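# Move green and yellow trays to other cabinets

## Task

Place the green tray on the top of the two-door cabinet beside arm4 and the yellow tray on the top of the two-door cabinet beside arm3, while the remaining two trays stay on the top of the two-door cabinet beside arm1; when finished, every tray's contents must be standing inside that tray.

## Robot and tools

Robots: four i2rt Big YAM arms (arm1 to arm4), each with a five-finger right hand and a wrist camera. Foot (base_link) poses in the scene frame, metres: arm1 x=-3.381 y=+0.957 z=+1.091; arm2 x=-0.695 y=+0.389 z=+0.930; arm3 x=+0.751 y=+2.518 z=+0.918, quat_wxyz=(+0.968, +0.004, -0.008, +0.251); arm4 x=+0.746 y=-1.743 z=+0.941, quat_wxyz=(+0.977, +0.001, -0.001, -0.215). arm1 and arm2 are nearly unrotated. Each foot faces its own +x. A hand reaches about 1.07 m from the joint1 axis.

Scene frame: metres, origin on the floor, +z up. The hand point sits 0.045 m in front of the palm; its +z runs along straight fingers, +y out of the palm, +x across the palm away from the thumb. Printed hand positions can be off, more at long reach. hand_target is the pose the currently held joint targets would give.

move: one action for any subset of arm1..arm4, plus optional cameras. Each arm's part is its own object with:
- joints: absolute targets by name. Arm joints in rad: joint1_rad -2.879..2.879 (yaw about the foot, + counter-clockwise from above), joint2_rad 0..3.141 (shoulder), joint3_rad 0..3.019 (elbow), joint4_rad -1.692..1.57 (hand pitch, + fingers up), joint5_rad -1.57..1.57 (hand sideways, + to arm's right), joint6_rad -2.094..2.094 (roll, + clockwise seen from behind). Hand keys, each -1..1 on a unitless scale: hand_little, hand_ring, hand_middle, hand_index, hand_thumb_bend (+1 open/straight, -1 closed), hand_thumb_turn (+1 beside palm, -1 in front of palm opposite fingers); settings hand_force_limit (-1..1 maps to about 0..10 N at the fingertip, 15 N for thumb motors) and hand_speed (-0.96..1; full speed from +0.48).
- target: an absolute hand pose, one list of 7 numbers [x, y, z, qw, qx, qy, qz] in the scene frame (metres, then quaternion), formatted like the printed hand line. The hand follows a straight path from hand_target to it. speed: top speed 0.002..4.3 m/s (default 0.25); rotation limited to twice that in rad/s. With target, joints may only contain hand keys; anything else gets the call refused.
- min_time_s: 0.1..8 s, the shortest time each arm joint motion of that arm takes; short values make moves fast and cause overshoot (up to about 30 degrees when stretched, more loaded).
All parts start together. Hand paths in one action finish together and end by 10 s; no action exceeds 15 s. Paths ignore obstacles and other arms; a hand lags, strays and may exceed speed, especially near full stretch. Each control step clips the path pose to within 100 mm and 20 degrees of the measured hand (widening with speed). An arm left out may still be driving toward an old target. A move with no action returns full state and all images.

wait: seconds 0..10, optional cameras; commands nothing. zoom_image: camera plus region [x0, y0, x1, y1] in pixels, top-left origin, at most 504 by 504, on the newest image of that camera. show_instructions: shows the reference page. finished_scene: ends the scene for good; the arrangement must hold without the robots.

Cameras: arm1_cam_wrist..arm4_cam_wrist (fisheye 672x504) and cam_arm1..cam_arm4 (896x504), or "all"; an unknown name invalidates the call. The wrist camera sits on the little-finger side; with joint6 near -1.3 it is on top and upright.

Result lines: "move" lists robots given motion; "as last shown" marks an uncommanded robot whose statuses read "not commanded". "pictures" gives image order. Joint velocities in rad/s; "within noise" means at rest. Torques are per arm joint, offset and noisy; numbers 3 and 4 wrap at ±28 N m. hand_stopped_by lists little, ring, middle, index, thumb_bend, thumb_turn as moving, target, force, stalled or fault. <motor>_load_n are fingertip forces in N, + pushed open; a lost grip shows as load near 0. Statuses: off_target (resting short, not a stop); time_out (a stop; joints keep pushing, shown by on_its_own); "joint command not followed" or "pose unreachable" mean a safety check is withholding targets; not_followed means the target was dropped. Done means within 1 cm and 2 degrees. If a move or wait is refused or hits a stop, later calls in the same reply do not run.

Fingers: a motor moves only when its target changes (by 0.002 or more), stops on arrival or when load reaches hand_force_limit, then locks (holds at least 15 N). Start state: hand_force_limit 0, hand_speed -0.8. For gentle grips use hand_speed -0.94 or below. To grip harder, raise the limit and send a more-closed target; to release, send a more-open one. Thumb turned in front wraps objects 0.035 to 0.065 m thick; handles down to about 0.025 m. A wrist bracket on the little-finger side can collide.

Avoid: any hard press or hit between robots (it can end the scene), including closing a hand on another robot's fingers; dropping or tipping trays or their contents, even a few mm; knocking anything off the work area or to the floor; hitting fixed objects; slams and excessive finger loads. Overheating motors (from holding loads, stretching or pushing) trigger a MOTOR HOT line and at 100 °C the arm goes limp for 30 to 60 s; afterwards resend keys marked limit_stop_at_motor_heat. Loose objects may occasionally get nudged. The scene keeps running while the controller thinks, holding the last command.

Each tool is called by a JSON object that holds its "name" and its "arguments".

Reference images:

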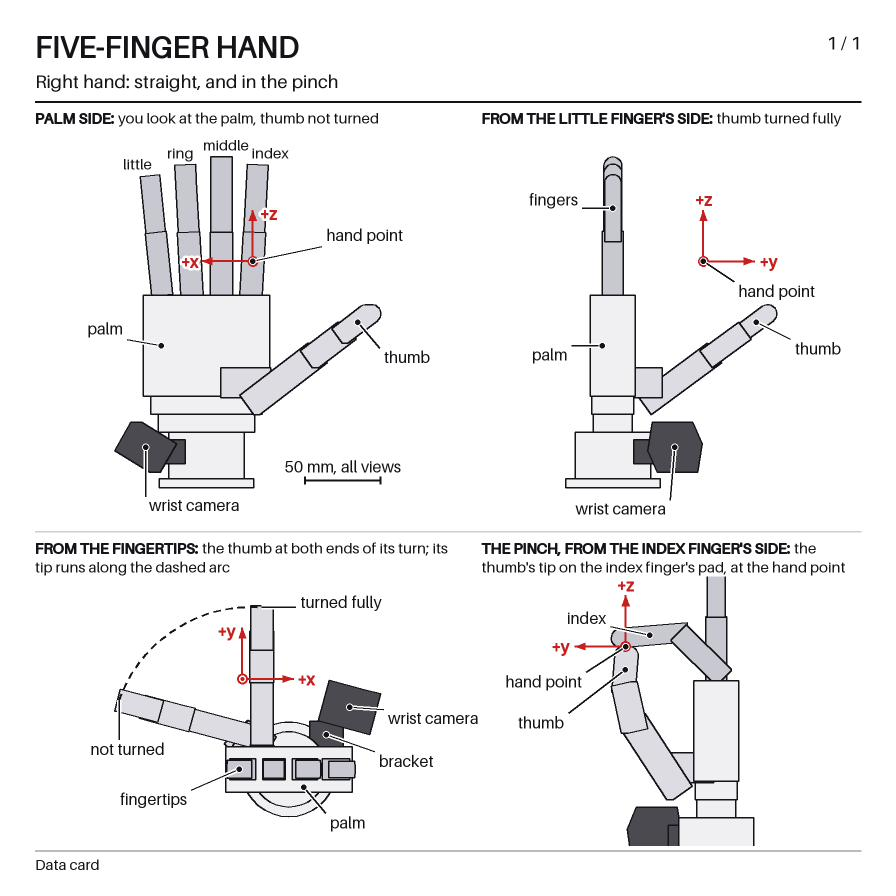

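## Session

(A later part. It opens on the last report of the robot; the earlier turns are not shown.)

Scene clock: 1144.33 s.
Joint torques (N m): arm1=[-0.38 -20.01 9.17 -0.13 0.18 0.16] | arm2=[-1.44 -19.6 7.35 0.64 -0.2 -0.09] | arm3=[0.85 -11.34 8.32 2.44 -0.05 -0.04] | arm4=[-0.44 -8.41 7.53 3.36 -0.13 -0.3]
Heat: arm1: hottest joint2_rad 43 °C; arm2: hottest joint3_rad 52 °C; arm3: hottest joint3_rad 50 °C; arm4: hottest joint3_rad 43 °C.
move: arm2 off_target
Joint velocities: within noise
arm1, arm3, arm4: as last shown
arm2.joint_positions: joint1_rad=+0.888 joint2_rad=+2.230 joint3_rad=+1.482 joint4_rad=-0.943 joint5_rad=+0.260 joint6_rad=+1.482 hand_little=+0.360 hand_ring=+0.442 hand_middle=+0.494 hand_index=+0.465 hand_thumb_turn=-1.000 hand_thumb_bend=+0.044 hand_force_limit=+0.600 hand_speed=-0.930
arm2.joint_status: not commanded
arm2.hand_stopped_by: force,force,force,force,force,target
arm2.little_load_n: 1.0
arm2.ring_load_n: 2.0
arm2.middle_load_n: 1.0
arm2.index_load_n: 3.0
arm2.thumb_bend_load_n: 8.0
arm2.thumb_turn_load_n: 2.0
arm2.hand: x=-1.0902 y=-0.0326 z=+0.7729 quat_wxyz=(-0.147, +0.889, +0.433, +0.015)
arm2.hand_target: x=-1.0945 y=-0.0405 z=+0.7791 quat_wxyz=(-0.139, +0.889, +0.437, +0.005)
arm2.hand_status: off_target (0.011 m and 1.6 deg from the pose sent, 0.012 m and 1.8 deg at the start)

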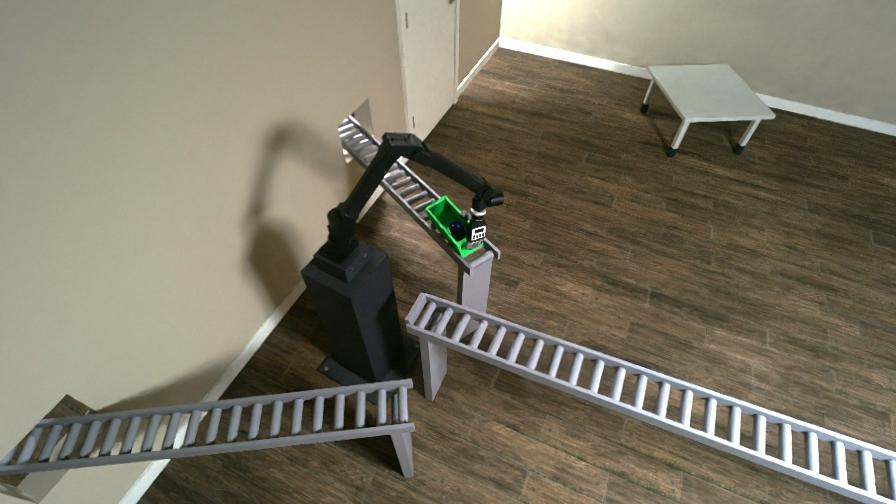

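{"name": "move", "arguments": {"arm2": {"target": [-1.0965, -0.0430, 0.766, -0.1386, 0.8885, 0.4376, 0.0047], "speed": 0.04}, "cameras": ["cam_arm2"]}}

{"name": "zoom_image", "arguments": {"camera": "cam_arm2", "region": [410, 180, 505, 280]}}

Scene clock: 1146.03 s.
Joint torques (N m): arm1=[-0.38 -20.07 9.2 -0.13 0.19 0.17] | arm2=[-2.08 -17.9 8.24 0.75 -0.22 -0.03] | arm3=[0.91 -11.34 8.34 2.41 -0.04 -0.04] | arm4=[-0.38 -8.35 7.58 3.4 -0.15 -0.32]
Heat: arm1: hottest joint2_rad 43 °C; arm2: hottest joint3_rad 52 °C; arm3: hottest joint3_rad 50 °C; arm4: hottest joint3_rad 43 °C.
move: arm2 done
Joint velocities: within noise
arm1, arm3, arm4: as last shown
arm2.joint_positions: joint1_rad=+0.888 joint2_rad=+2.241 joint3_rad=+1.482 joint4_rad=-0.924 joint5_rad=+0.256 joint6_rad=+1.480 hand_little=+0.360 hand_ring=+0.442 hand_middle=+0.494 hand_index=+0.465 hand_thumb_turn=-1.000 hand_thumb_bend=+0.043 hand_force_limit=+0.600 hand_speed=-0.930
arm2.joint_status: not commanded
arm2.hand_stopped_by: force,force,force,force,force,target
arm2.little_load_n: 0.5
arm2.ring_load_n: 1.0
arm2.middle_load_n: 0.5
arm2.index_load_n: 2.0
arm2.thumb_bend_load_n: 5.0
arm2.thumb_turn_load_n: 2.0
arm2.hand: x=-1.0908 y=-0.0346 z=+0.7668 quat_wxyz=(-0.143, +0.889, +0.434, +0.012)
arm2.hand_target: x=-1.0958 y=-0.0436 z=+0.7665 quat_wxyz=(-0.137, +0.889, +0.438, +0.005)
arm2.hand_status: done (0.010 m and 1.1 deg from the pose sent, 0.014 m and 1.6 deg at the start)

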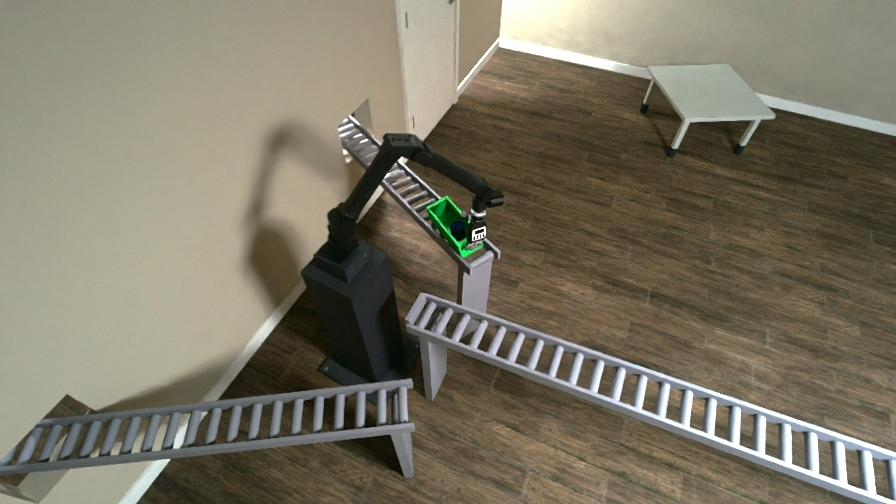

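Scaled by 5.040 from the camera's image (finer frame: 1280x720).

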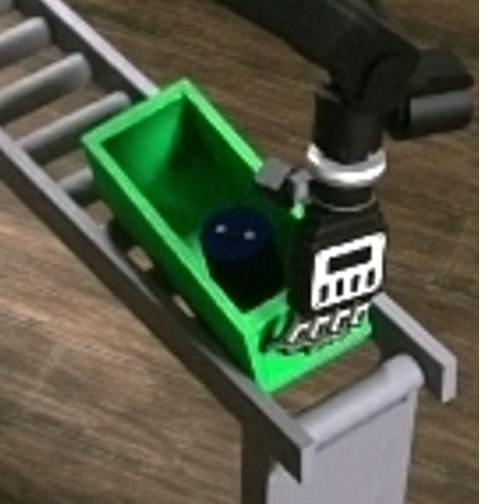

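{"name": "move", "arguments": {"arm2": {"target": [-1.0985, -0.0455, 0.755, -0.1386, 0.8885, 0.4376, 0.0047], "speed": 0.04}, "cameras": ["cam_arm2"]}}

{"name": "zoom_image", "arguments": {"camera": "cam_arm2", "region": [410, 180, 505, 280]}}

Scene clock: 1148.17 s.
Joint torques (N m): arm1=[-0.5 -20.13 9.18 -0.12 0.19 0.17] | arm2=[-1.32 -16.56 8.85 0.62 -0.05 -0.07] | arm3=[0.85 -11.34 8.34 2.43 -0.05 -0.04] | arm4=[-0.56 -8.41 7.54 3.52 -0.16 -0.29]
Heat: arm1: hottest joint2_rad 44 °C; arm2: hottest joint3_rad 52 °C; arm3: hottest joint3_rad 50 °C; arm4: hottest joint3_rad 43 °C.
move: arm2 off_target
Joint velocities: within noise
arm1, arm3, arm4: as last shown
arm1.middle_load_n: 0.5
arm2.joint_positions: joint1_rad=+0.888 joint2_rad=+2.254 joint3_rad=+1.491 joint4_rad=-0.914 joint5_rad=+0.246 joint6_rad=+1.476 hand_little=+0.360 hand_ring=+0.442 hand_middle=+0.494 hand_index=+0.465 hand_thumb_turn=-1.000 hand_thumb_bend=+0.041 hand_force_limit=+0.600 hand_speed=-0.930
arm2.joint_status: not commanded
arm2.hand_stopped_by: force,force,force,force,force,target
arm2.little_load_n: 0.5
arm2.ring_load_n: 0.0
arm2.middle_load_n: 0.0
arm2.index_load_n: 0.5
arm2.thumb_bend_load_n: 2.0
arm2.thumb_turn_load_n: 0.5
arm2.hand: x=-1.0920 y=-0.0386 z=+0.7615 quat_wxyz=(-0.138, +0.889, +0.435, +0.011)
arm2.hand_target: x=-1.0967 y=-0.0466 z=+0.7551 quat_wxyz=(-0.134, +0.888, +0.440, +0.006)
arm2.hand_status: off_target (0.012 m and 0.8 deg from the pose sent, 0.018 m and 1.1 deg at the start)

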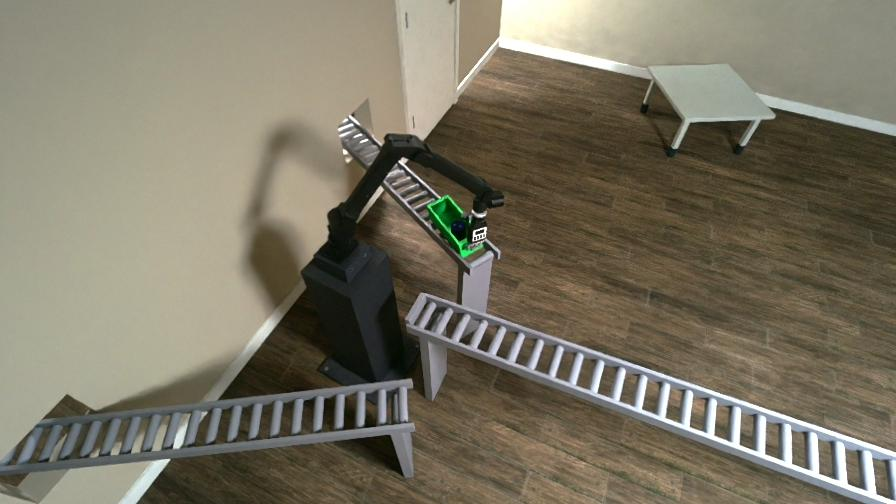

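Scaled by 5.040 from the camera's image (finer frame: 1280x720).

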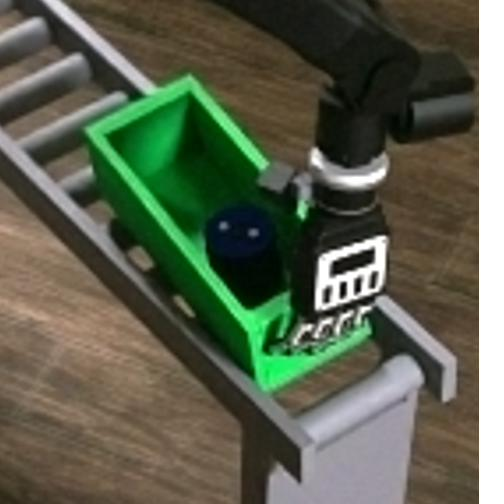

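{"name": "move", "arguments": {"arm2": {"target": [-1.087, -0.030, 0.760, -0.1386, 0.8885, 0.4376, 0.0047], "speed": 0.04}, "cameras": ["cam_arm2"]}}

{"name": "zoom_image", "arguments": {"camera": "cam_arm2", "region": [410, 180, 505, 280]}}

Scene clock: 1151.13 s.
Joint torques (N m): arm1=[-0.44 -20.13 9.16 -0.12 0.18 0.17] | arm2=[-1.49 -19.84 5.55 0.5 0.23 -0.05] | arm3=[0.85 -11.28 8.34 2.43 -0.05 -0.04] | arm4=[-0.62 -8.47 7.62 3.44 -0.13 -0.29]
Heat: arm1: hottest joint2_rad 44 °C; arm2: hottest joint3_rad 52 °C; arm3: hottest joint3_rad 50 °C; arm4: hottest joint3_rad 43 °C.
move: arm2 done
Joint velocities: within noise
arm1, arm3, arm4: as last shown
arm1.middle_load_n: 0.0
arm2.joint_positions: joint1_rad=+0.888 joint2_rad=+2.245 joint3_rad=+1.455 joint4_rad=-0.878 joint5_rad=+0.248 joint6_rad=+1.479 hand_little=+0.360 hand_ring=+0.442 hand_middle=+0.494 hand_index=+0.464 hand_thumb_turn=-1.000 hand_thumb_bend=+0.041 hand_force_limit=+0.600 hand_speed=-0.930
arm2.joint_status: not commanded
arm2.hand_stopped_by: force,force,force,force,force,target
arm2.little_load_n: 2.0
arm2.ring_load_n: 0.5
arm2.middle_load_n: 0.0
arm2.index_load_n: 0.0
arm2.thumb_bend_load_n: 3.0
arm2.thumb_turn_load_n: 0.5
arm2.hand: x=-1.0871 y=-0.0330 z=+0.7567 quat_wxyz=(-0.138, +0.890, +0.434, +0.007)
arm2.hand_target: x=-1.0872 y=-0.0302 z=+0.7600 quat_wxyz=(-0.139, +0.889, +0.436, +0.005)
arm2.hand_status: done (0.004 m and 0.6 deg from the pose sent, 0.010 m and 0.8 deg at the start)

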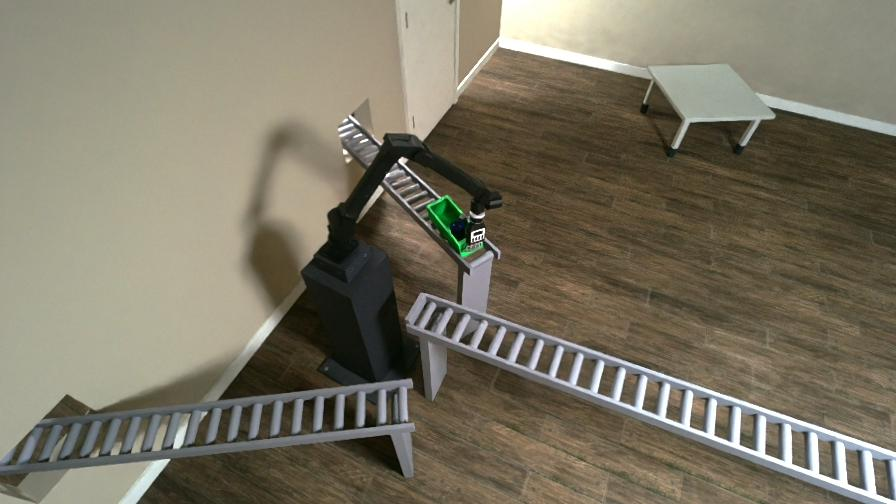

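Scaled by 5.040 from the camera's image (finer frame: 1280x720).

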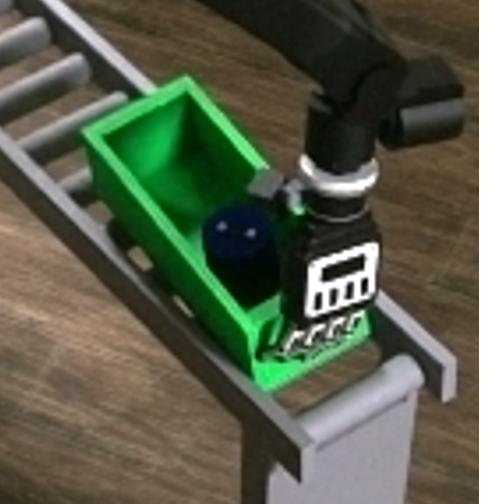

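{"name": "move", "arguments": {"arm2": {"target": [-1.085, -0.029, 0.749, -0.1300, 0.8885, 0.4376, -0.02], "speed": 0.04}, "cameras": ["cam_arm2", "arm2_cam_wrist"]}}

{"name": "zoom_image", "arguments": {"camera": "cam_arm2", "region": [410, 180, 505, 280]}}

Scene clock: 1154.57 s.
Joint torques (N m): arm1=[-0.44 -20.07 9.18 -0.1 0.19 0.16] | arm2=[-1.44 -18.84 5.81 0.84 0.17 -0.05] | arm3=[0.85 -11.28 8.34 2.41 -0.05 -0.05] | arm4=[-0.56 -8.35 7.56 3.47 -0.15 -0.32]
Heat: arm1: hottest joint2_rad 44 °C; arm2: hottest joint3_rad 51 °C; arm3: hottest joint3_rad 50 °C; arm4: hottest joint3_rad 43 °C.
move: arm2 done
Joint velocities: within noise
arm1, arm3, arm4: as last shown
arm2.joint_positions: joint1_rad=+0.888 joint2_rad=+2.233 joint3_rad=+1.387 joint4_rad=-0.779 joint5_rad=+0.251 joint6_rad=+1.462 hand_little=+0.360 hand_ring=+0.442 hand_middle=+0.494 hand_index=+0.464 hand_thumb_turn=-1.000 hand_thumb_bend=+0.041 hand_force_limit=+0.600 hand_speed=-0.930
arm2.joint_status: not commanded
arm2.hand_stopped_by: force,force,force,force,force,target
arm2.little_load_n: 1.0
arm2.ring_load_n: 0.0
arm2.middle_load_n: 0.0
arm2.index_load_n: 0.0
arm2.thumb_bend_load_n: 1.0
arm2.thumb_turn_load_n: 0.5
arm2.hand: x=-1.0822 y=-0.0275 z=+0.7460 quat_wxyz=(-0.132, +0.889, +0.439, -0.013)
arm2.hand_target: x=-1.0846 y=-0.0287 z=+0.7495 quat_wxyz=(-0.130, +0.887, +0.442, -0.020)
arm2.hand_status: done (0.004 m and 0.8 deg from the pose sent, 0.009 m and 3.3 deg at the start)
pictures: arm2_cam_wrist, cam_arm2

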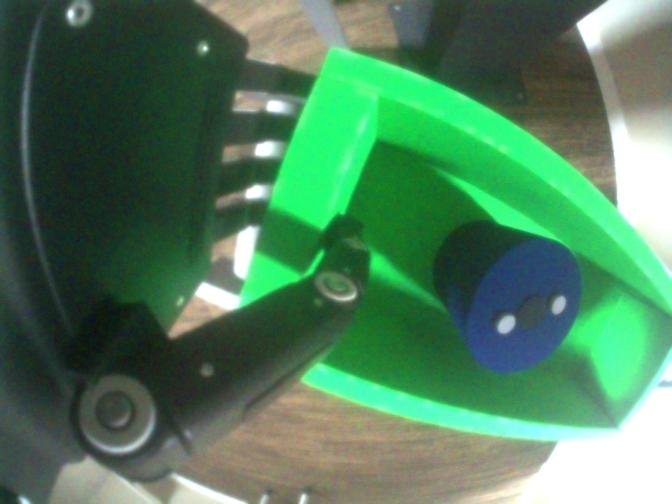

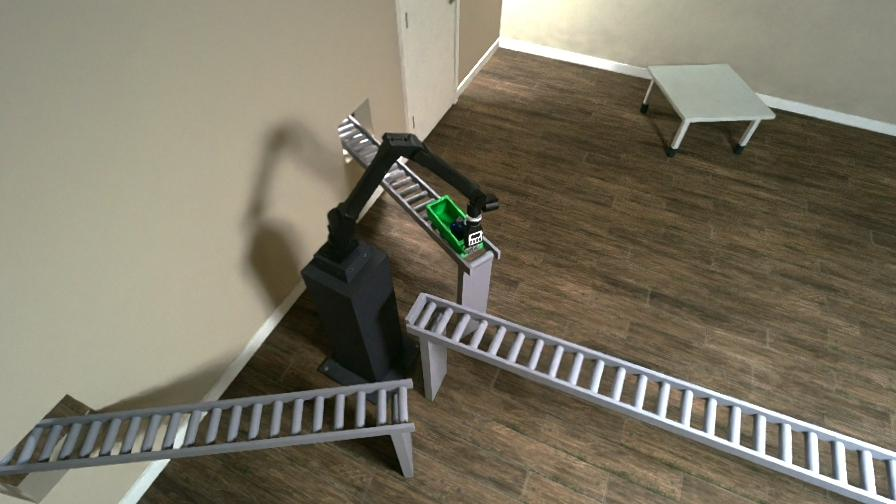

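Scaled by 5.040 from the camera's image (finer frame: 1280x720).

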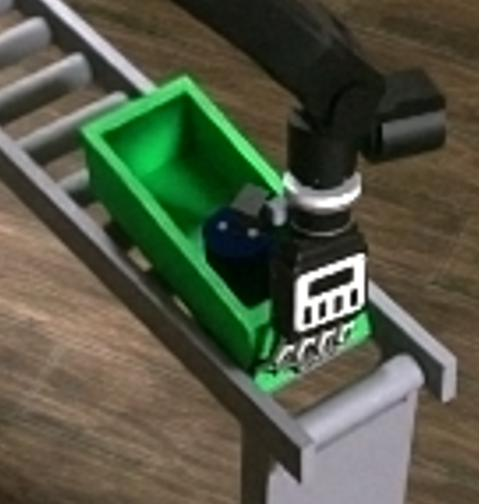

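{"name": "zoom_image", "arguments": {"camera": "cam_arm2", "region": [415, 185, 465, 235]}}

{"name": "zoom_image", "arguments": {"camera": "cam_arm2", "region": [445, 225, 505, 275]}}

Scaled by 10.080 from the camera's image (finer frame: 1280x720).

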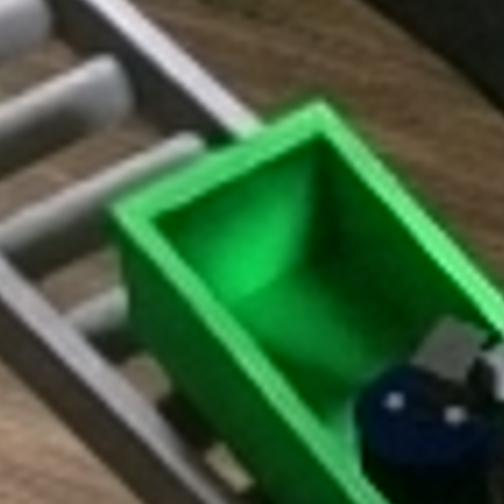

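Scaled by 8.400 from the camera's image (finer frame: 1280x720).

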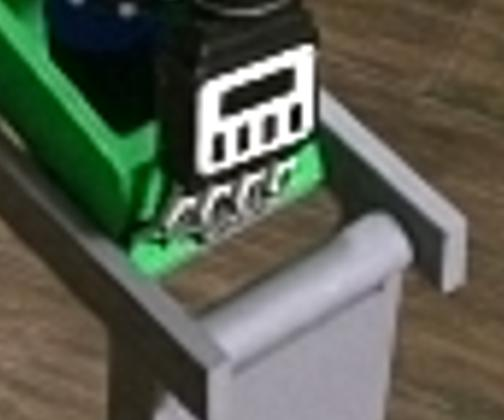

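{"name": "move", "arguments": {"arm2": {"target": [-1.087, -0.032, 0.768, -0.1295, 0.8776, 0.4592, -0.0232], "speed": 0.04}, "cameras": ["cam_arm2"]}}

{"name": "zoom_image", "arguments": {"camera": "cam_arm2", "region": [415, 185, 465, 235]}}

{"name": "zoom_image", "arguments": {"camera": "cam_arm2", "region": [445, 225, 505, 275]}}

Scene clock: 1162.80 s.
Joint torques (N m): arm1=[-0.5 -20.07 9.17 -0.12 0.19 0.16] | arm2=[-1.73 -20.89 6.6 -0.23 0.23 -0.21] | arm3=[0.91 -11.4 8.35 2.41 -0.04 -0.04] | arm4=[-0.26 -8.59 7.62 3.37 -0.15 -0.32]
Heat: arm1: hottest joint2_rad 44 °C; arm2: hottest joint3_rad 51 °C; arm3: hottest joint3_rad 50 °C; arm4: hottest joint3_rad 43 °C.
move: arm2 off_target
Joint velocities: within noise
arm1, arm3, arm4: as last shown
arm1.middle_load_n: -0.5
arm2.joint_positions: joint1_rad=+0.888 joint2_rad=+2.230 joint3_rad=+1.386 joint4_rad=-0.776 joint5_rad=+0.252 joint6_rad=+1.448 hand_little=+0.360 hand_ring=+0.442 hand_middle=+0.494 hand_index=+0.465 hand_thumb_turn=-1.000 hand_thumb_bend=+0.042 hand_force_limit=+0.600 hand_speed=-0.930
arm2.joint_status: not commanded
arm2.hand_stopped_by: force,force,force,force,force,target
arm2.little_load_n: 0.0
arm2.ring_load_n: 0.0
arm2.middle_load_n: 0.0
arm2.index_load_n: 4.0
arm2.thumb_bend_load_n: 5.0
arm2.thumb_turn_load_n: 1.5
arm2.hand: x=-1.0822 y=-0.0276 z=+0.7473 quat_wxyz=(-0.132, +0.886, +0.445, -0.015)
arm2.hand_target: x=-1.0877 y=-0.0322 z=+0.7674 quat_wxyz=(-0.130, +0.881, +0.455, -0.024)
arm2.hand_status: off_target (0.022 m and 2.1 deg from the pose sent, 0.023 m and 2.9 deg at the start)
arm3.thumb_bend_load_n: -0.5

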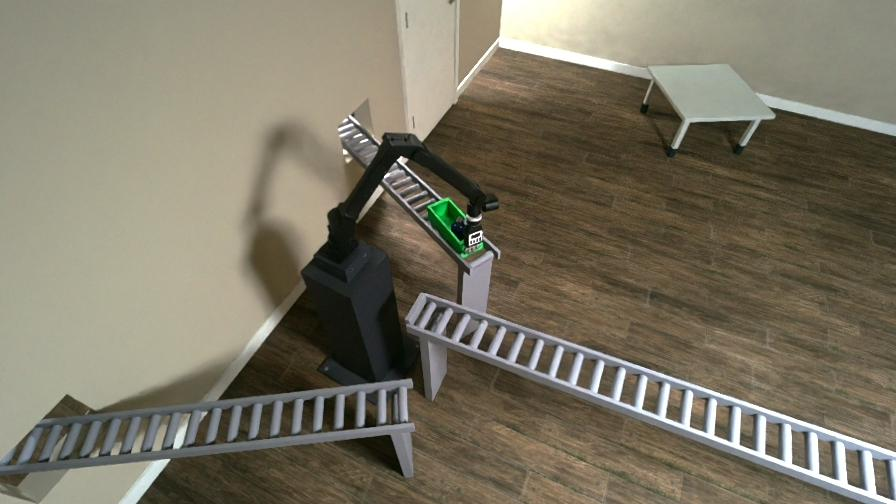

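Scaled by 10.080 from the camera's image (finer frame: 1280x720).

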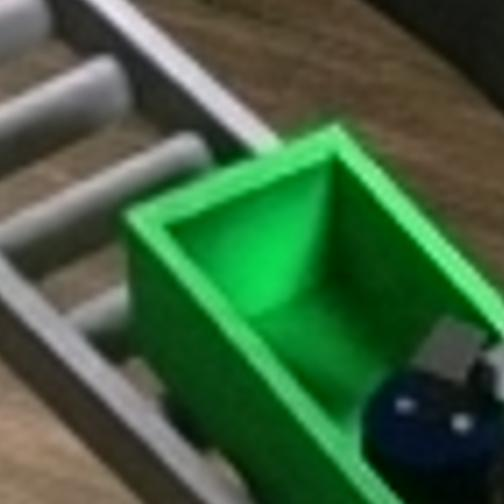

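Scaled by 8.400 from the camera's image (finer frame: 1280x720).

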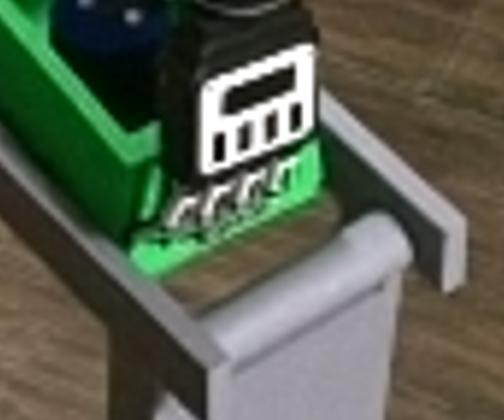

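{"name": "move", "arguments": {"arm2": {"target": [-1.088, -0.036, 0.752, -0.1285, 0.8710, 0.4716, -0.0238], "speed": 0.04}, "cameras": ["cam_arm2"]}}

{"name": "zoom_image", "arguments": {"camera": "cam_arm2", "region": [415, 185, 465, 235]}}

{"name": "zoom_image", "arguments": {"camera": "cam_arm2", "region": [445, 225, 505, 275]}}

Scene clock: 1170.27 s.
Joint torques (N m): arm1=[-0.5 -20.07 9.18 -0.13 0.18 0.16] | arm2=[-0.56 -18.67 7.98 0.53 0.17 -0.3] | arm3=[0.91 -11.28 8.35 2.43 -0.04 -0.04] | arm4=[-0.15 -8.76 7.61 3.52 -0.13 -0.29]
Heat: arm1: hottest joint2_rad 44 °C; arm2: hottest joint3_rad 50 °C; arm3: hottest joint3_rad 50 °C; arm4: hottest joint3_rad 43 °C.
move: arm2 off_target
Joint velocities: within noise
arm1.joint_positions: joint1_rad=+1.337 joint2_rad=+2.073 joint3_rad=+1.517 joint4_rad=-0.962 joint5_rad=+0.227 joint6_rad=+1.301 hand_little=+0.800 hand_ring=+0.800 hand_middle=+0.800 hand_index=+0.800 hand_thumb_turn=-1.000 hand_thumb_bend=+1.000 hand_force_limit=+0.600 hand_speed=-0.800
arm1.joint_status: not commanded
arm1.hand_stopped_by: target,target,target,target,target,target
arm1.little_load_n: 0.0
arm1.ring_load_n: 0.0
arm1.middle_load_n: 0.0
arm1.index_load_n: 0.0
arm1.thumb_bend_load_n: 0.0
arm1.thumb_turn_load_n: 0.0
arm1.hand: x=-3.5125 y=+0.3549 z=+1.0409 quat_wxyz=(-0.088, +0.696, +0.708, -0.080)
arm1.hand_target: x=-3.5209 y=+0.3455 z=+1.0502 quat_wxyz=(-0.085, +0.706, +0.698, -0.088)
arm1.hand_status: not commanded
arm2.joint_positions: joint1_rad=+0.888 joint2_rad=+2.230 joint3_rad=+1.386 joint4_rad=-0.773 joint5_rad=+0.252 joint6_rad=+1.420 hand_little=+0.360 hand_ring=+0.442 hand_middle=+0.494 hand_index=+0.465 hand_thumb_turn=-1.000 hand_thumb_bend=+0.042 hand_force_limit=+0.600 hand_speed=-0.930
arm2.joint_status: not commanded
arm2.hand_stopped_by: force,force,force,force,force,target
arm2.little_load_n: 0.0
arm2.ring_load_n: 0.0
arm2.middle_load_n: 0.0
arm2.index_load_n: 5.0
arm2.thumb_bend_load_n: 6.5
arm2.thumb_turn_load_n: 2.5
arm2.hand: x=-1.0812 y=-0.0273 z=+0.7472 quat_wxyz=(-0.131, +0.879, +0.457, -0.014)
arm2.hand_target: x=-1.0878 y=-0.0361 z=+0.7520 quat_wxyz=(-0.129, +0.872, +0.471, -0.024)
arm2.hand_status: off_target (0.012 m and 2.2 deg from the pose sent, 0.011 m and 3.6 deg at the start)
arm3.joint_positions: joint1_rad=+0.139 joint2_rad=+1.485 joint3_rad=+0.702 joint4_rad=+0.272 joint5_rad=+0.077 joint6_rad=-1.169 hand_little=+1.000 hand_ring=+1.000 hand_middle=+1.000 hand_index=+1.000 hand_thumb_turn=+1.000 hand_thumb_bend=+1.000 hand_force_limit=+0.000 hand_speed=-0.800
arm3.joint_status: not commanded
arm3.hand_stopped_by: target,target,target,target,target,target
arm3.little_load_n: 0.0
arm3.ring_load_n: 0.0
arm3.middle_load_n: 0.0
arm3.index_load_n: 0.0
arm3.thumb_bend_load_n: 0.0
arm3.thumb_turn_load_n: 0.0
arm3.hand: x=+1.2106 y=+2.7919 z=+0.9962 quat_wxyz=(-0.228, +0.854, +0.085, +0.460)
arm3.hand_target: x=+1.2118 y=+2.7968 z=+0.9940 quat_wxyz=(-0.231, +0.850, +0.092, +0.464)
arm3.hand_status: not commanded
arm4.joint_positions: joint1_rad=+0.131 joint2_rad=+1.483 joint3_rad=+0.716 joint4_rad=+0.273 joint5_rad=+0.090 joint6_rad=-1.154 hand_little=+1.000 hand_ring=+1.000 hand_middle=+1.000 hand_index=+1.000 hand_thumb_turn=+1.000 hand_thumb_bend=+1.000 hand_force_limit=+0.000 hand_speed=-0.800
arm4.joint_status: not commanded
arm4.hand_stopped_by: target,target,target,target,target,target
arm4.little_load_n: 0.0
arm4.ring_load_n: 0.0
arm4.middle_load_n: 0.0
arm4.index_load_n: 0.0
arm4.thumb_bend_load_n: 0.0
arm4.thumb_turn_load_n: 0.0
arm4.hand: x=+1.2414 y=-1.9614 z=+1.0186 quat_wxyz=(+0.008, +0.794, -0.324, +0.514)
arm4.hand_target: x=+1.2418 y=-1.9547 z=+1.0094 quat_wxyz=(+0.008, +0.800, -0.311, +0.512)
arm4.hand_status: not commanded

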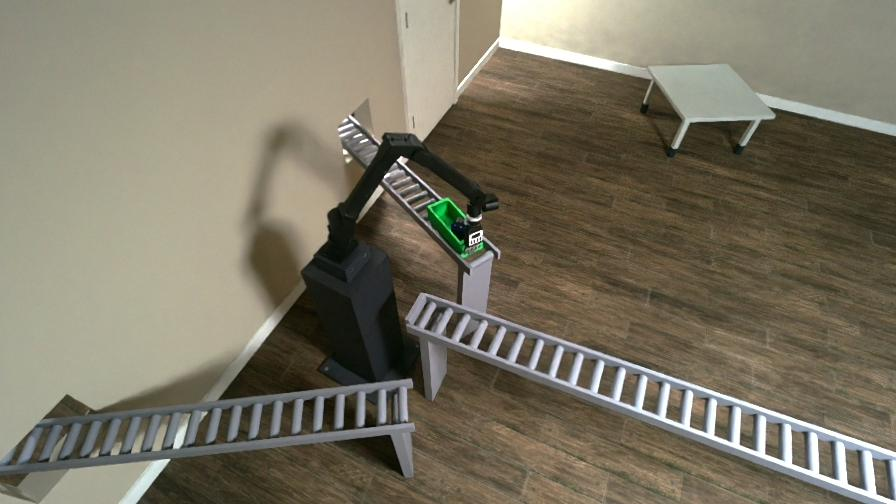

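Scaled by 10.080 from the camera's image (finer frame: 1280x720).

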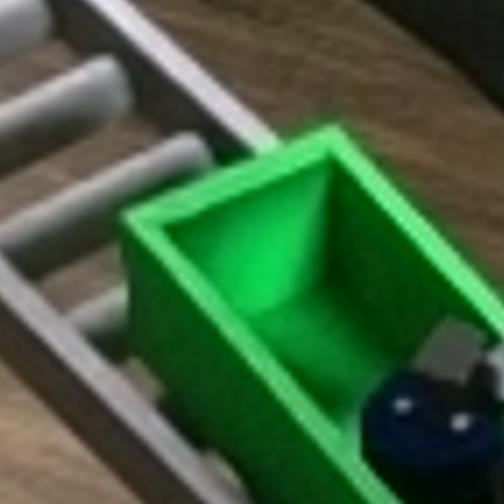

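Scaled by 8.400 from the camera's image (finer frame: 1280x720).

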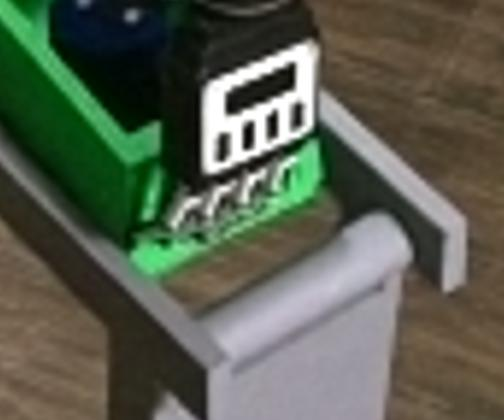

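{"name": "move", "arguments": {"cameras": ["arm2_cam_wrist"]}}

Scene clock: 1172.90 s.
Joint torques (N m): arm1=[-0.44 -20.13 9.2 -0.12 0.19 0.16] | arm2=[-1.85 -17.61 8.27 0.44 0.15 -0.33] | arm3=[0.91 -11.28 8.32 2.41 -0.05 -0.04] | arm4=[-0.38 -8.7 7.45 3.48 -0.16 -0.33]
Heat: arm1: hottest joint2_rad 44 °C; arm2: hottest joint3_rad 50 °C; arm3: hottest joint3_rad 50 °C; arm4: hottest joint3_rad 43 °C.
Joint velocities: within noise
arm1.joint_positions: joint1_rad=+1.337 joint2_rad=+2.073 joint3_rad=+1.517 joint4_rad=-0.962 joint5_rad=+0.227 joint6_rad=+1.301 hand_little=+0.800 hand_ring=+0.800 hand_middle=+0.800 hand_index=+0.800 hand_thumb_turn=-1.000 hand_thumb_bend=+1.000 hand_force_limit=+0.600 hand_speed=-0.800
arm1.joint_status: not commanded
arm1.hand_stopped_by: target,target,target,target,target,target
arm1.little_load_n: 0.0
arm1.ring_load_n: 0.0
arm1.middle_load_n: 0.0
arm1.index_load_n: 0.0
arm1.thumb_bend_load_n: 0.0
arm1.thumb_turn_load_n: 0.5
arm1.hand: x=-3.5125 y=+0.3549 z=+1.0409 quat_wxyz=(-0.088, +0.696, +0.708, -0.080) (m; scene frame)
arm1.hand_target: x=-3.5209 y=+0.3455 z=+1.0502 quat_wxyz=(-0.085, +0.706, +0.698, -0.088) (m; scene frame)
arm1.hand_status: not commanded
arm2.joint_positions: joint1_rad=+0.888 joint2_rad=+2.230 joint3_rad=+1.386 joint4_rad=-0.773 joint5_rad=+0.252 joint6_rad=+1.420 hand_little=+0.360 hand_ring=+0.442 hand_middle=+0.494 hand_index=+0.465 hand_thumb_turn=-1.000 hand_thumb_bend=+0.042 hand_force_limit=+0.600 hand_speed=-0.930
arm2.joint_status: not commanded
arm2.hand_stopped_by: force,force,force,force,force,target
arm2.little_load_n: 0.0
arm2.ring_load_n: 0.0
arm2.middle_load_n: 0.0
arm2.index_load_n: 5.0
arm2.thumb_bend_load_n: 6.5
arm2.thumb_turn_load_n: 2.5
arm2.hand: x=-1.0812 y=-0.0273 z=+0.7472 quat_wxyz=(-0.131, +0.879, +0.457, -0.014) (m; scene frame)
arm2.hand_target: x=-1.0878 y=-0.0361 z=+0.7520 quat_wxyz=(-0.129, +0.872, +0.471, -0.024) (m; scene frame)
arm2.hand_status: off_target (0.012 m and 2.2 deg from the pose sent, 0.011 m and 3.6 deg at the start)
arm3.joint_positions: joint1_rad=+0.139 joint2_rad=+1.485 joint3_rad=+0.702 joint4_rad=+0.272 joint5_rad=+0.077 joint6_rad=-1.169 hand_little=+1.000 hand_ring=+1.000 hand_middle=+1.000 hand_index=+1.000 hand_thumb_turn=+1.000 hand_thumb_bend=+1.000 hand_force_limit=+0.000 hand_speed=-0.800
arm3.joint_status: not commanded
arm3.hand_stopped_by: target,target,target,target,target,target
arm3.little_load_n: 0.0
arm3.ring_load_n: 0.5
arm3.middle_load_n: 0.0
arm3.index_load_n: 0.0
arm3.thumb_bend_load_n: 0.0
arm3.thumb_turn_load_n: 0.0
arm3.hand: x=+1.2106 y=+2.7919 z=+0.9962 quat_wxyz=(-0.228, +0.854, +0.085, +0.460) (m; scene frame)
arm3.hand_target: x=+1.2118 y=+2.7968 z=+0.9940 quat_wxyz=(-0.231, +0.850, +0.092, +0.464) (m; scene frame)
arm3.hand_status: not commanded
arm4.joint_positions: joint1_rad=+0.131 joint2_rad=+1.483 joint3_rad=+0.716 joint4_rad=+0.273 joint5_rad=+0.090 joint6_rad=-1.154 hand_little=+1.000 hand_ring=+1.000 hand_middle=+1.000 hand_index=+1.000 hand_thumb_turn=+1.000 hand_thumb_bend=+1.000 hand_force_limit=+0.000 hand_speed=-0.800
arm4.joint_status: not commanded
arm4.hand_stopped_by: target,target,target,target,target,target
arm4.little_load_n: 0.0
arm4.ring_load_n: 0.0
arm4.middle_load_n: 0.0
arm4.index_load_n: 0.0
arm4.thumb_bend_load_n: 0.0
arm4.thumb_turn_load_n: 0.0
arm4.hand: x=+1.2414 y=-1.9614 z=+1.0186 quat_wxyz=(+0.008, +0.794, -0.324, +0.514) (m; scene frame)
arm4.hand_target: x=+1.2418 y=-1.9547 z=+1.0094 quat_wxyz=(+0.008, +0.800, -0.311, +0.512) (m; scene frame)
arm4.hand_status: not commanded
pictures: arm2_cam_wrist

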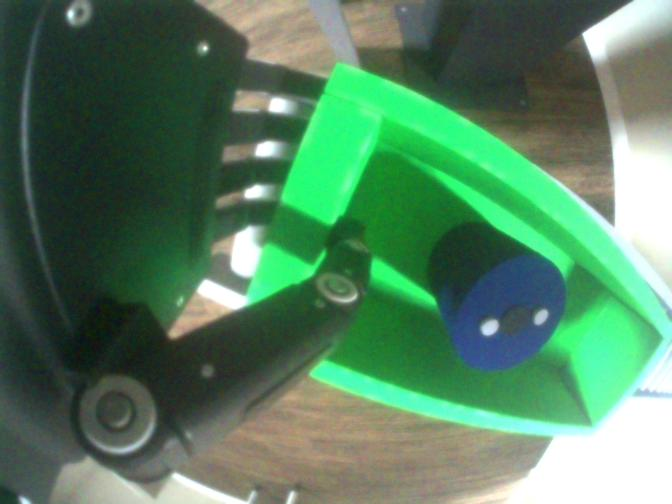

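{"name": "move", "arguments": {"arm2": {"target": [-1.098, -0.050, 0.752, -0.1285, 0.8710, 0.4716, -0.0238], "speed": 0.04}, "cameras": ["cam_arm2", "arm2_cam_wrist"]}}

{"name": "zoom_image", "arguments": {"camera": "cam_arm2", "region": [415, 185, 465, 235]}}

{"name": "zoom_image", "arguments": {"camera": "cam_arm2", "region": [445, 225, 505, 275]}}

Scene clock: 1176.60 s.
Joint torques (N m): arm1=[-0.44 -20.19 9.17 -0.13 0.18 0.16] | arm2=[-1.08 -17.79 9.63 -0.24 0.06 -0.06] | arm3=[0.85 -11.34 8.34 2.43 -0.05 -0.04] | arm4=[-0.44 -9 7.51 3.44 -0.09 -0.31]
Heat: arm1: hottest joint2_rad 44 °C; arm2: hottest joint3_rad 50 °C; arm3: hottest joint3_rad 50 °C; arm4: hottest joint3_rad 43 °C.
move: arm2 off_target
Joint velocities: within noise
arm1, arm3, arm4: as last shown
arm1.thumb_turn_load_n: 0.0
arm2.joint_positions: joint1_rad=+0.888 joint2_rad=+2.253 joint3_rad=+1.433 joint4_rad=-0.802 joint5_rad=+0.262 joint6_rad=+1.388 hand_little=+0.360 hand_ring=+0.442 hand_middle=+0.494 hand_index=+0.465 hand_thumb_turn=-1.000 hand_thumb_bend=+0.042 hand_force_limit=+0.600 hand_speed=-0.930
arm2.joint_status: not commanded
arm2.hand_stopped_by: force,force,force,force,force,target
arm2.little_load_n: 0.5
arm2.ring_load_n: 1.0
arm2.middle_load_n: 0.0
arm2.index_load_n: 2.0
arm2.thumb_bend_load_n: 6.0
arm2.thumb_turn_load_n: 0.0
arm2.hand: x=-1.0886 y=-0.0332 z=+0.7466 quat_wxyz=(-0.137, +0.871, +0.471, -0.011)
arm2.hand_target: x=-1.0957 y=-0.0459 z=+0.7511 quat_wxyz=(-0.134, +0.868, +0.477, -0.018)
arm2.hand_status: off_target (0.020 m and 1.7 deg from the pose sent, 0.029 m and 2.2 deg at the start)
arm3.ring_load_n: 0.0
pictures: arm2_cam_wrist, cam_arm2

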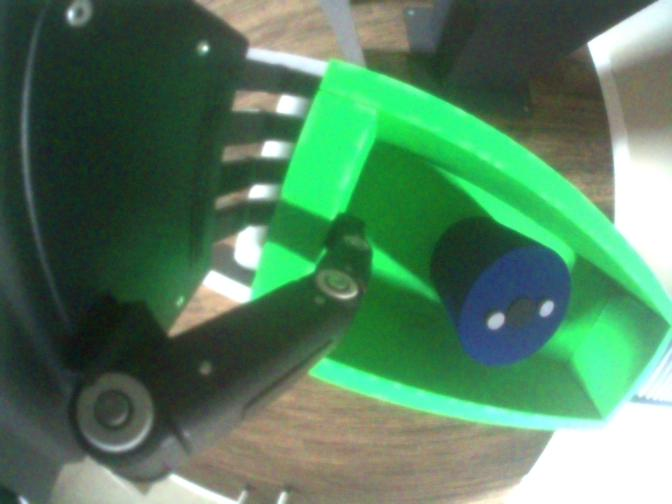

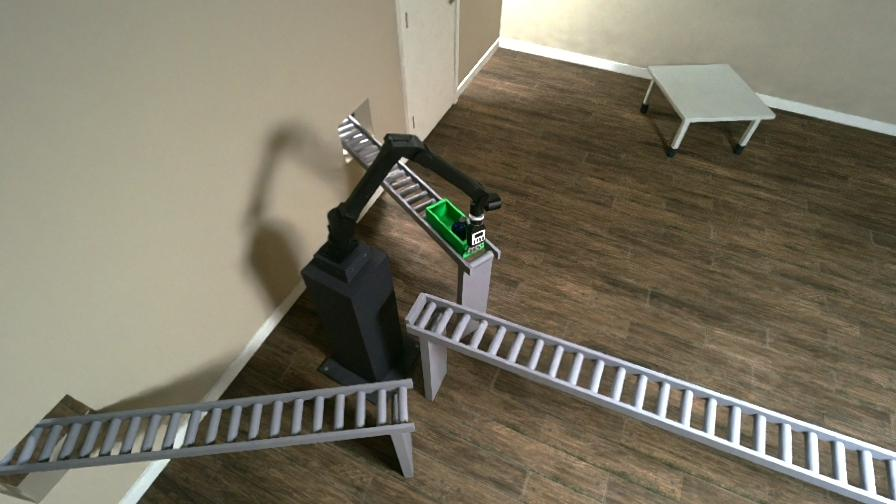

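Scaled by 10.080 from the camera's image (finer frame: 1280x720).

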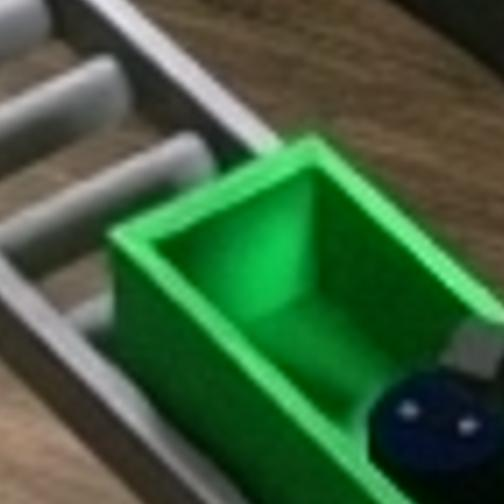

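Scaled by 8.400 from the camera's image (finer frame: 1280x720).

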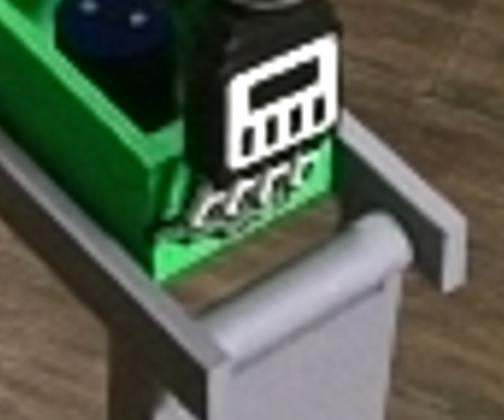

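{"name": "move", "arguments": {"arm2": {"joints": {"hand_thumb_bend": 0.3, "hand_speed": -0.85}}, "cameras": ["cam_arm2"]}}

{"name": "zoom_image", "arguments": {"camera": "cam_arm2", "region": [410, 180, 505, 280]}}

Scene clock: 1180.47 s.
Joint torques (N m): arm1=[-0.5 -20.07 9.17 -0.1 0.19 0.17] | arm2=[-1.2 -18.67 8.92 -0.01 0.1 -0.04] | arm3=[0.85 -11.28 8.34 2.44 -0.04 -0.04] | arm4=[-0.5 -8.35 7.56 3.41 -0.18 -0.28]
Heat: arm1: hottest joint2_rad 44 °C; arm2: hottest joint3_rad 50 °C; arm3: hottest joint3_rad 50 °C; arm4: hottest joint3_rad 43 °C.
move: arm2 done
Joint velocities: within noise
arm1, arm3, arm4: as last shown
arm1.thumb_bend_load_n: -0.5
arm2.joint_positions: joint1_rad=+0.888 joint2_rad=+2.253 joint3_rad=+1.439 joint4_rad=-0.803 joint5_rad=+0.254 joint6_rad=+1.397 hand_little=+0.360 hand_ring=+0.442 hand_middle=+0.494 hand_index=+0.464 hand_thumb_turn=-1.000 hand_thumb_bend=+0.300 hand_force_limit=+0.600 hand_speed=-0.850
arm2.joint_status: all done
arm2.hand_stopped_by: force,force,force,force,target,target
arm2.little_load_n: 0.0
arm2.ring_load_n: 0.0
arm2.middle_load_n: 0.0
arm2.index_load_n: 0.5
arm2.thumb_bend_load_n: 0.5
arm2.thumb_turn_load_n: 0.5
arm2.hand: x=-1.0901 y=-0.0368 z=+0.7483 quat_wxyz=(-0.132, +0.874, +0.467, -0.013)
arm2.hand_target: x=-1.0947 y=-0.0468 z=+0.7510 quat_wxyz=(-0.131, +0.871, +0.473, -0.017)
arm2.hand_status: not commanded

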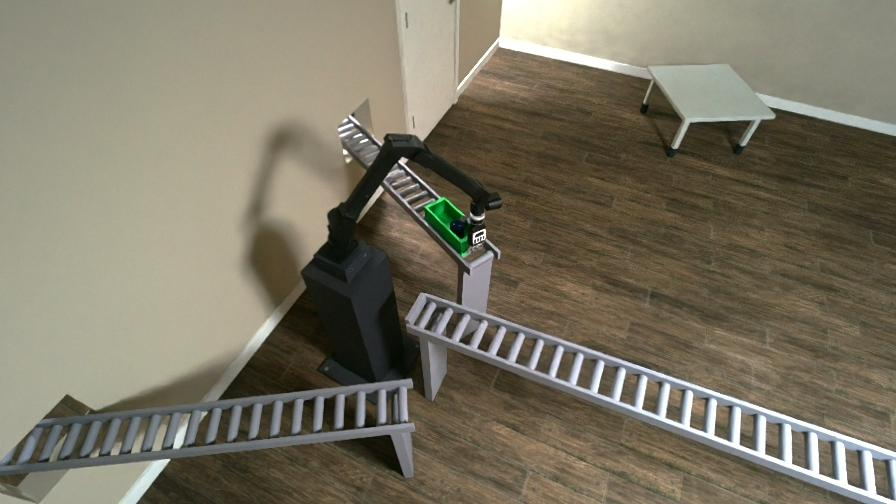

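Scaled by 5.040 from the camera's image (finer frame: 1280x720).

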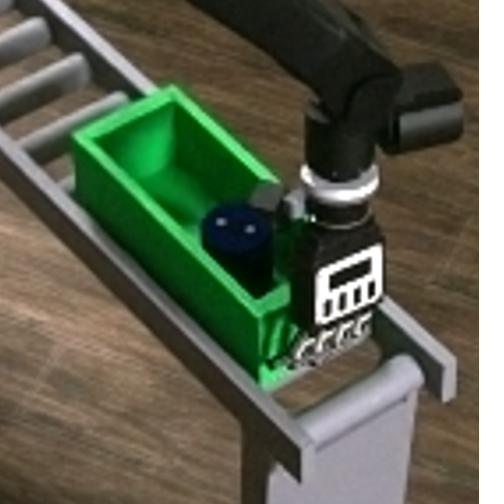

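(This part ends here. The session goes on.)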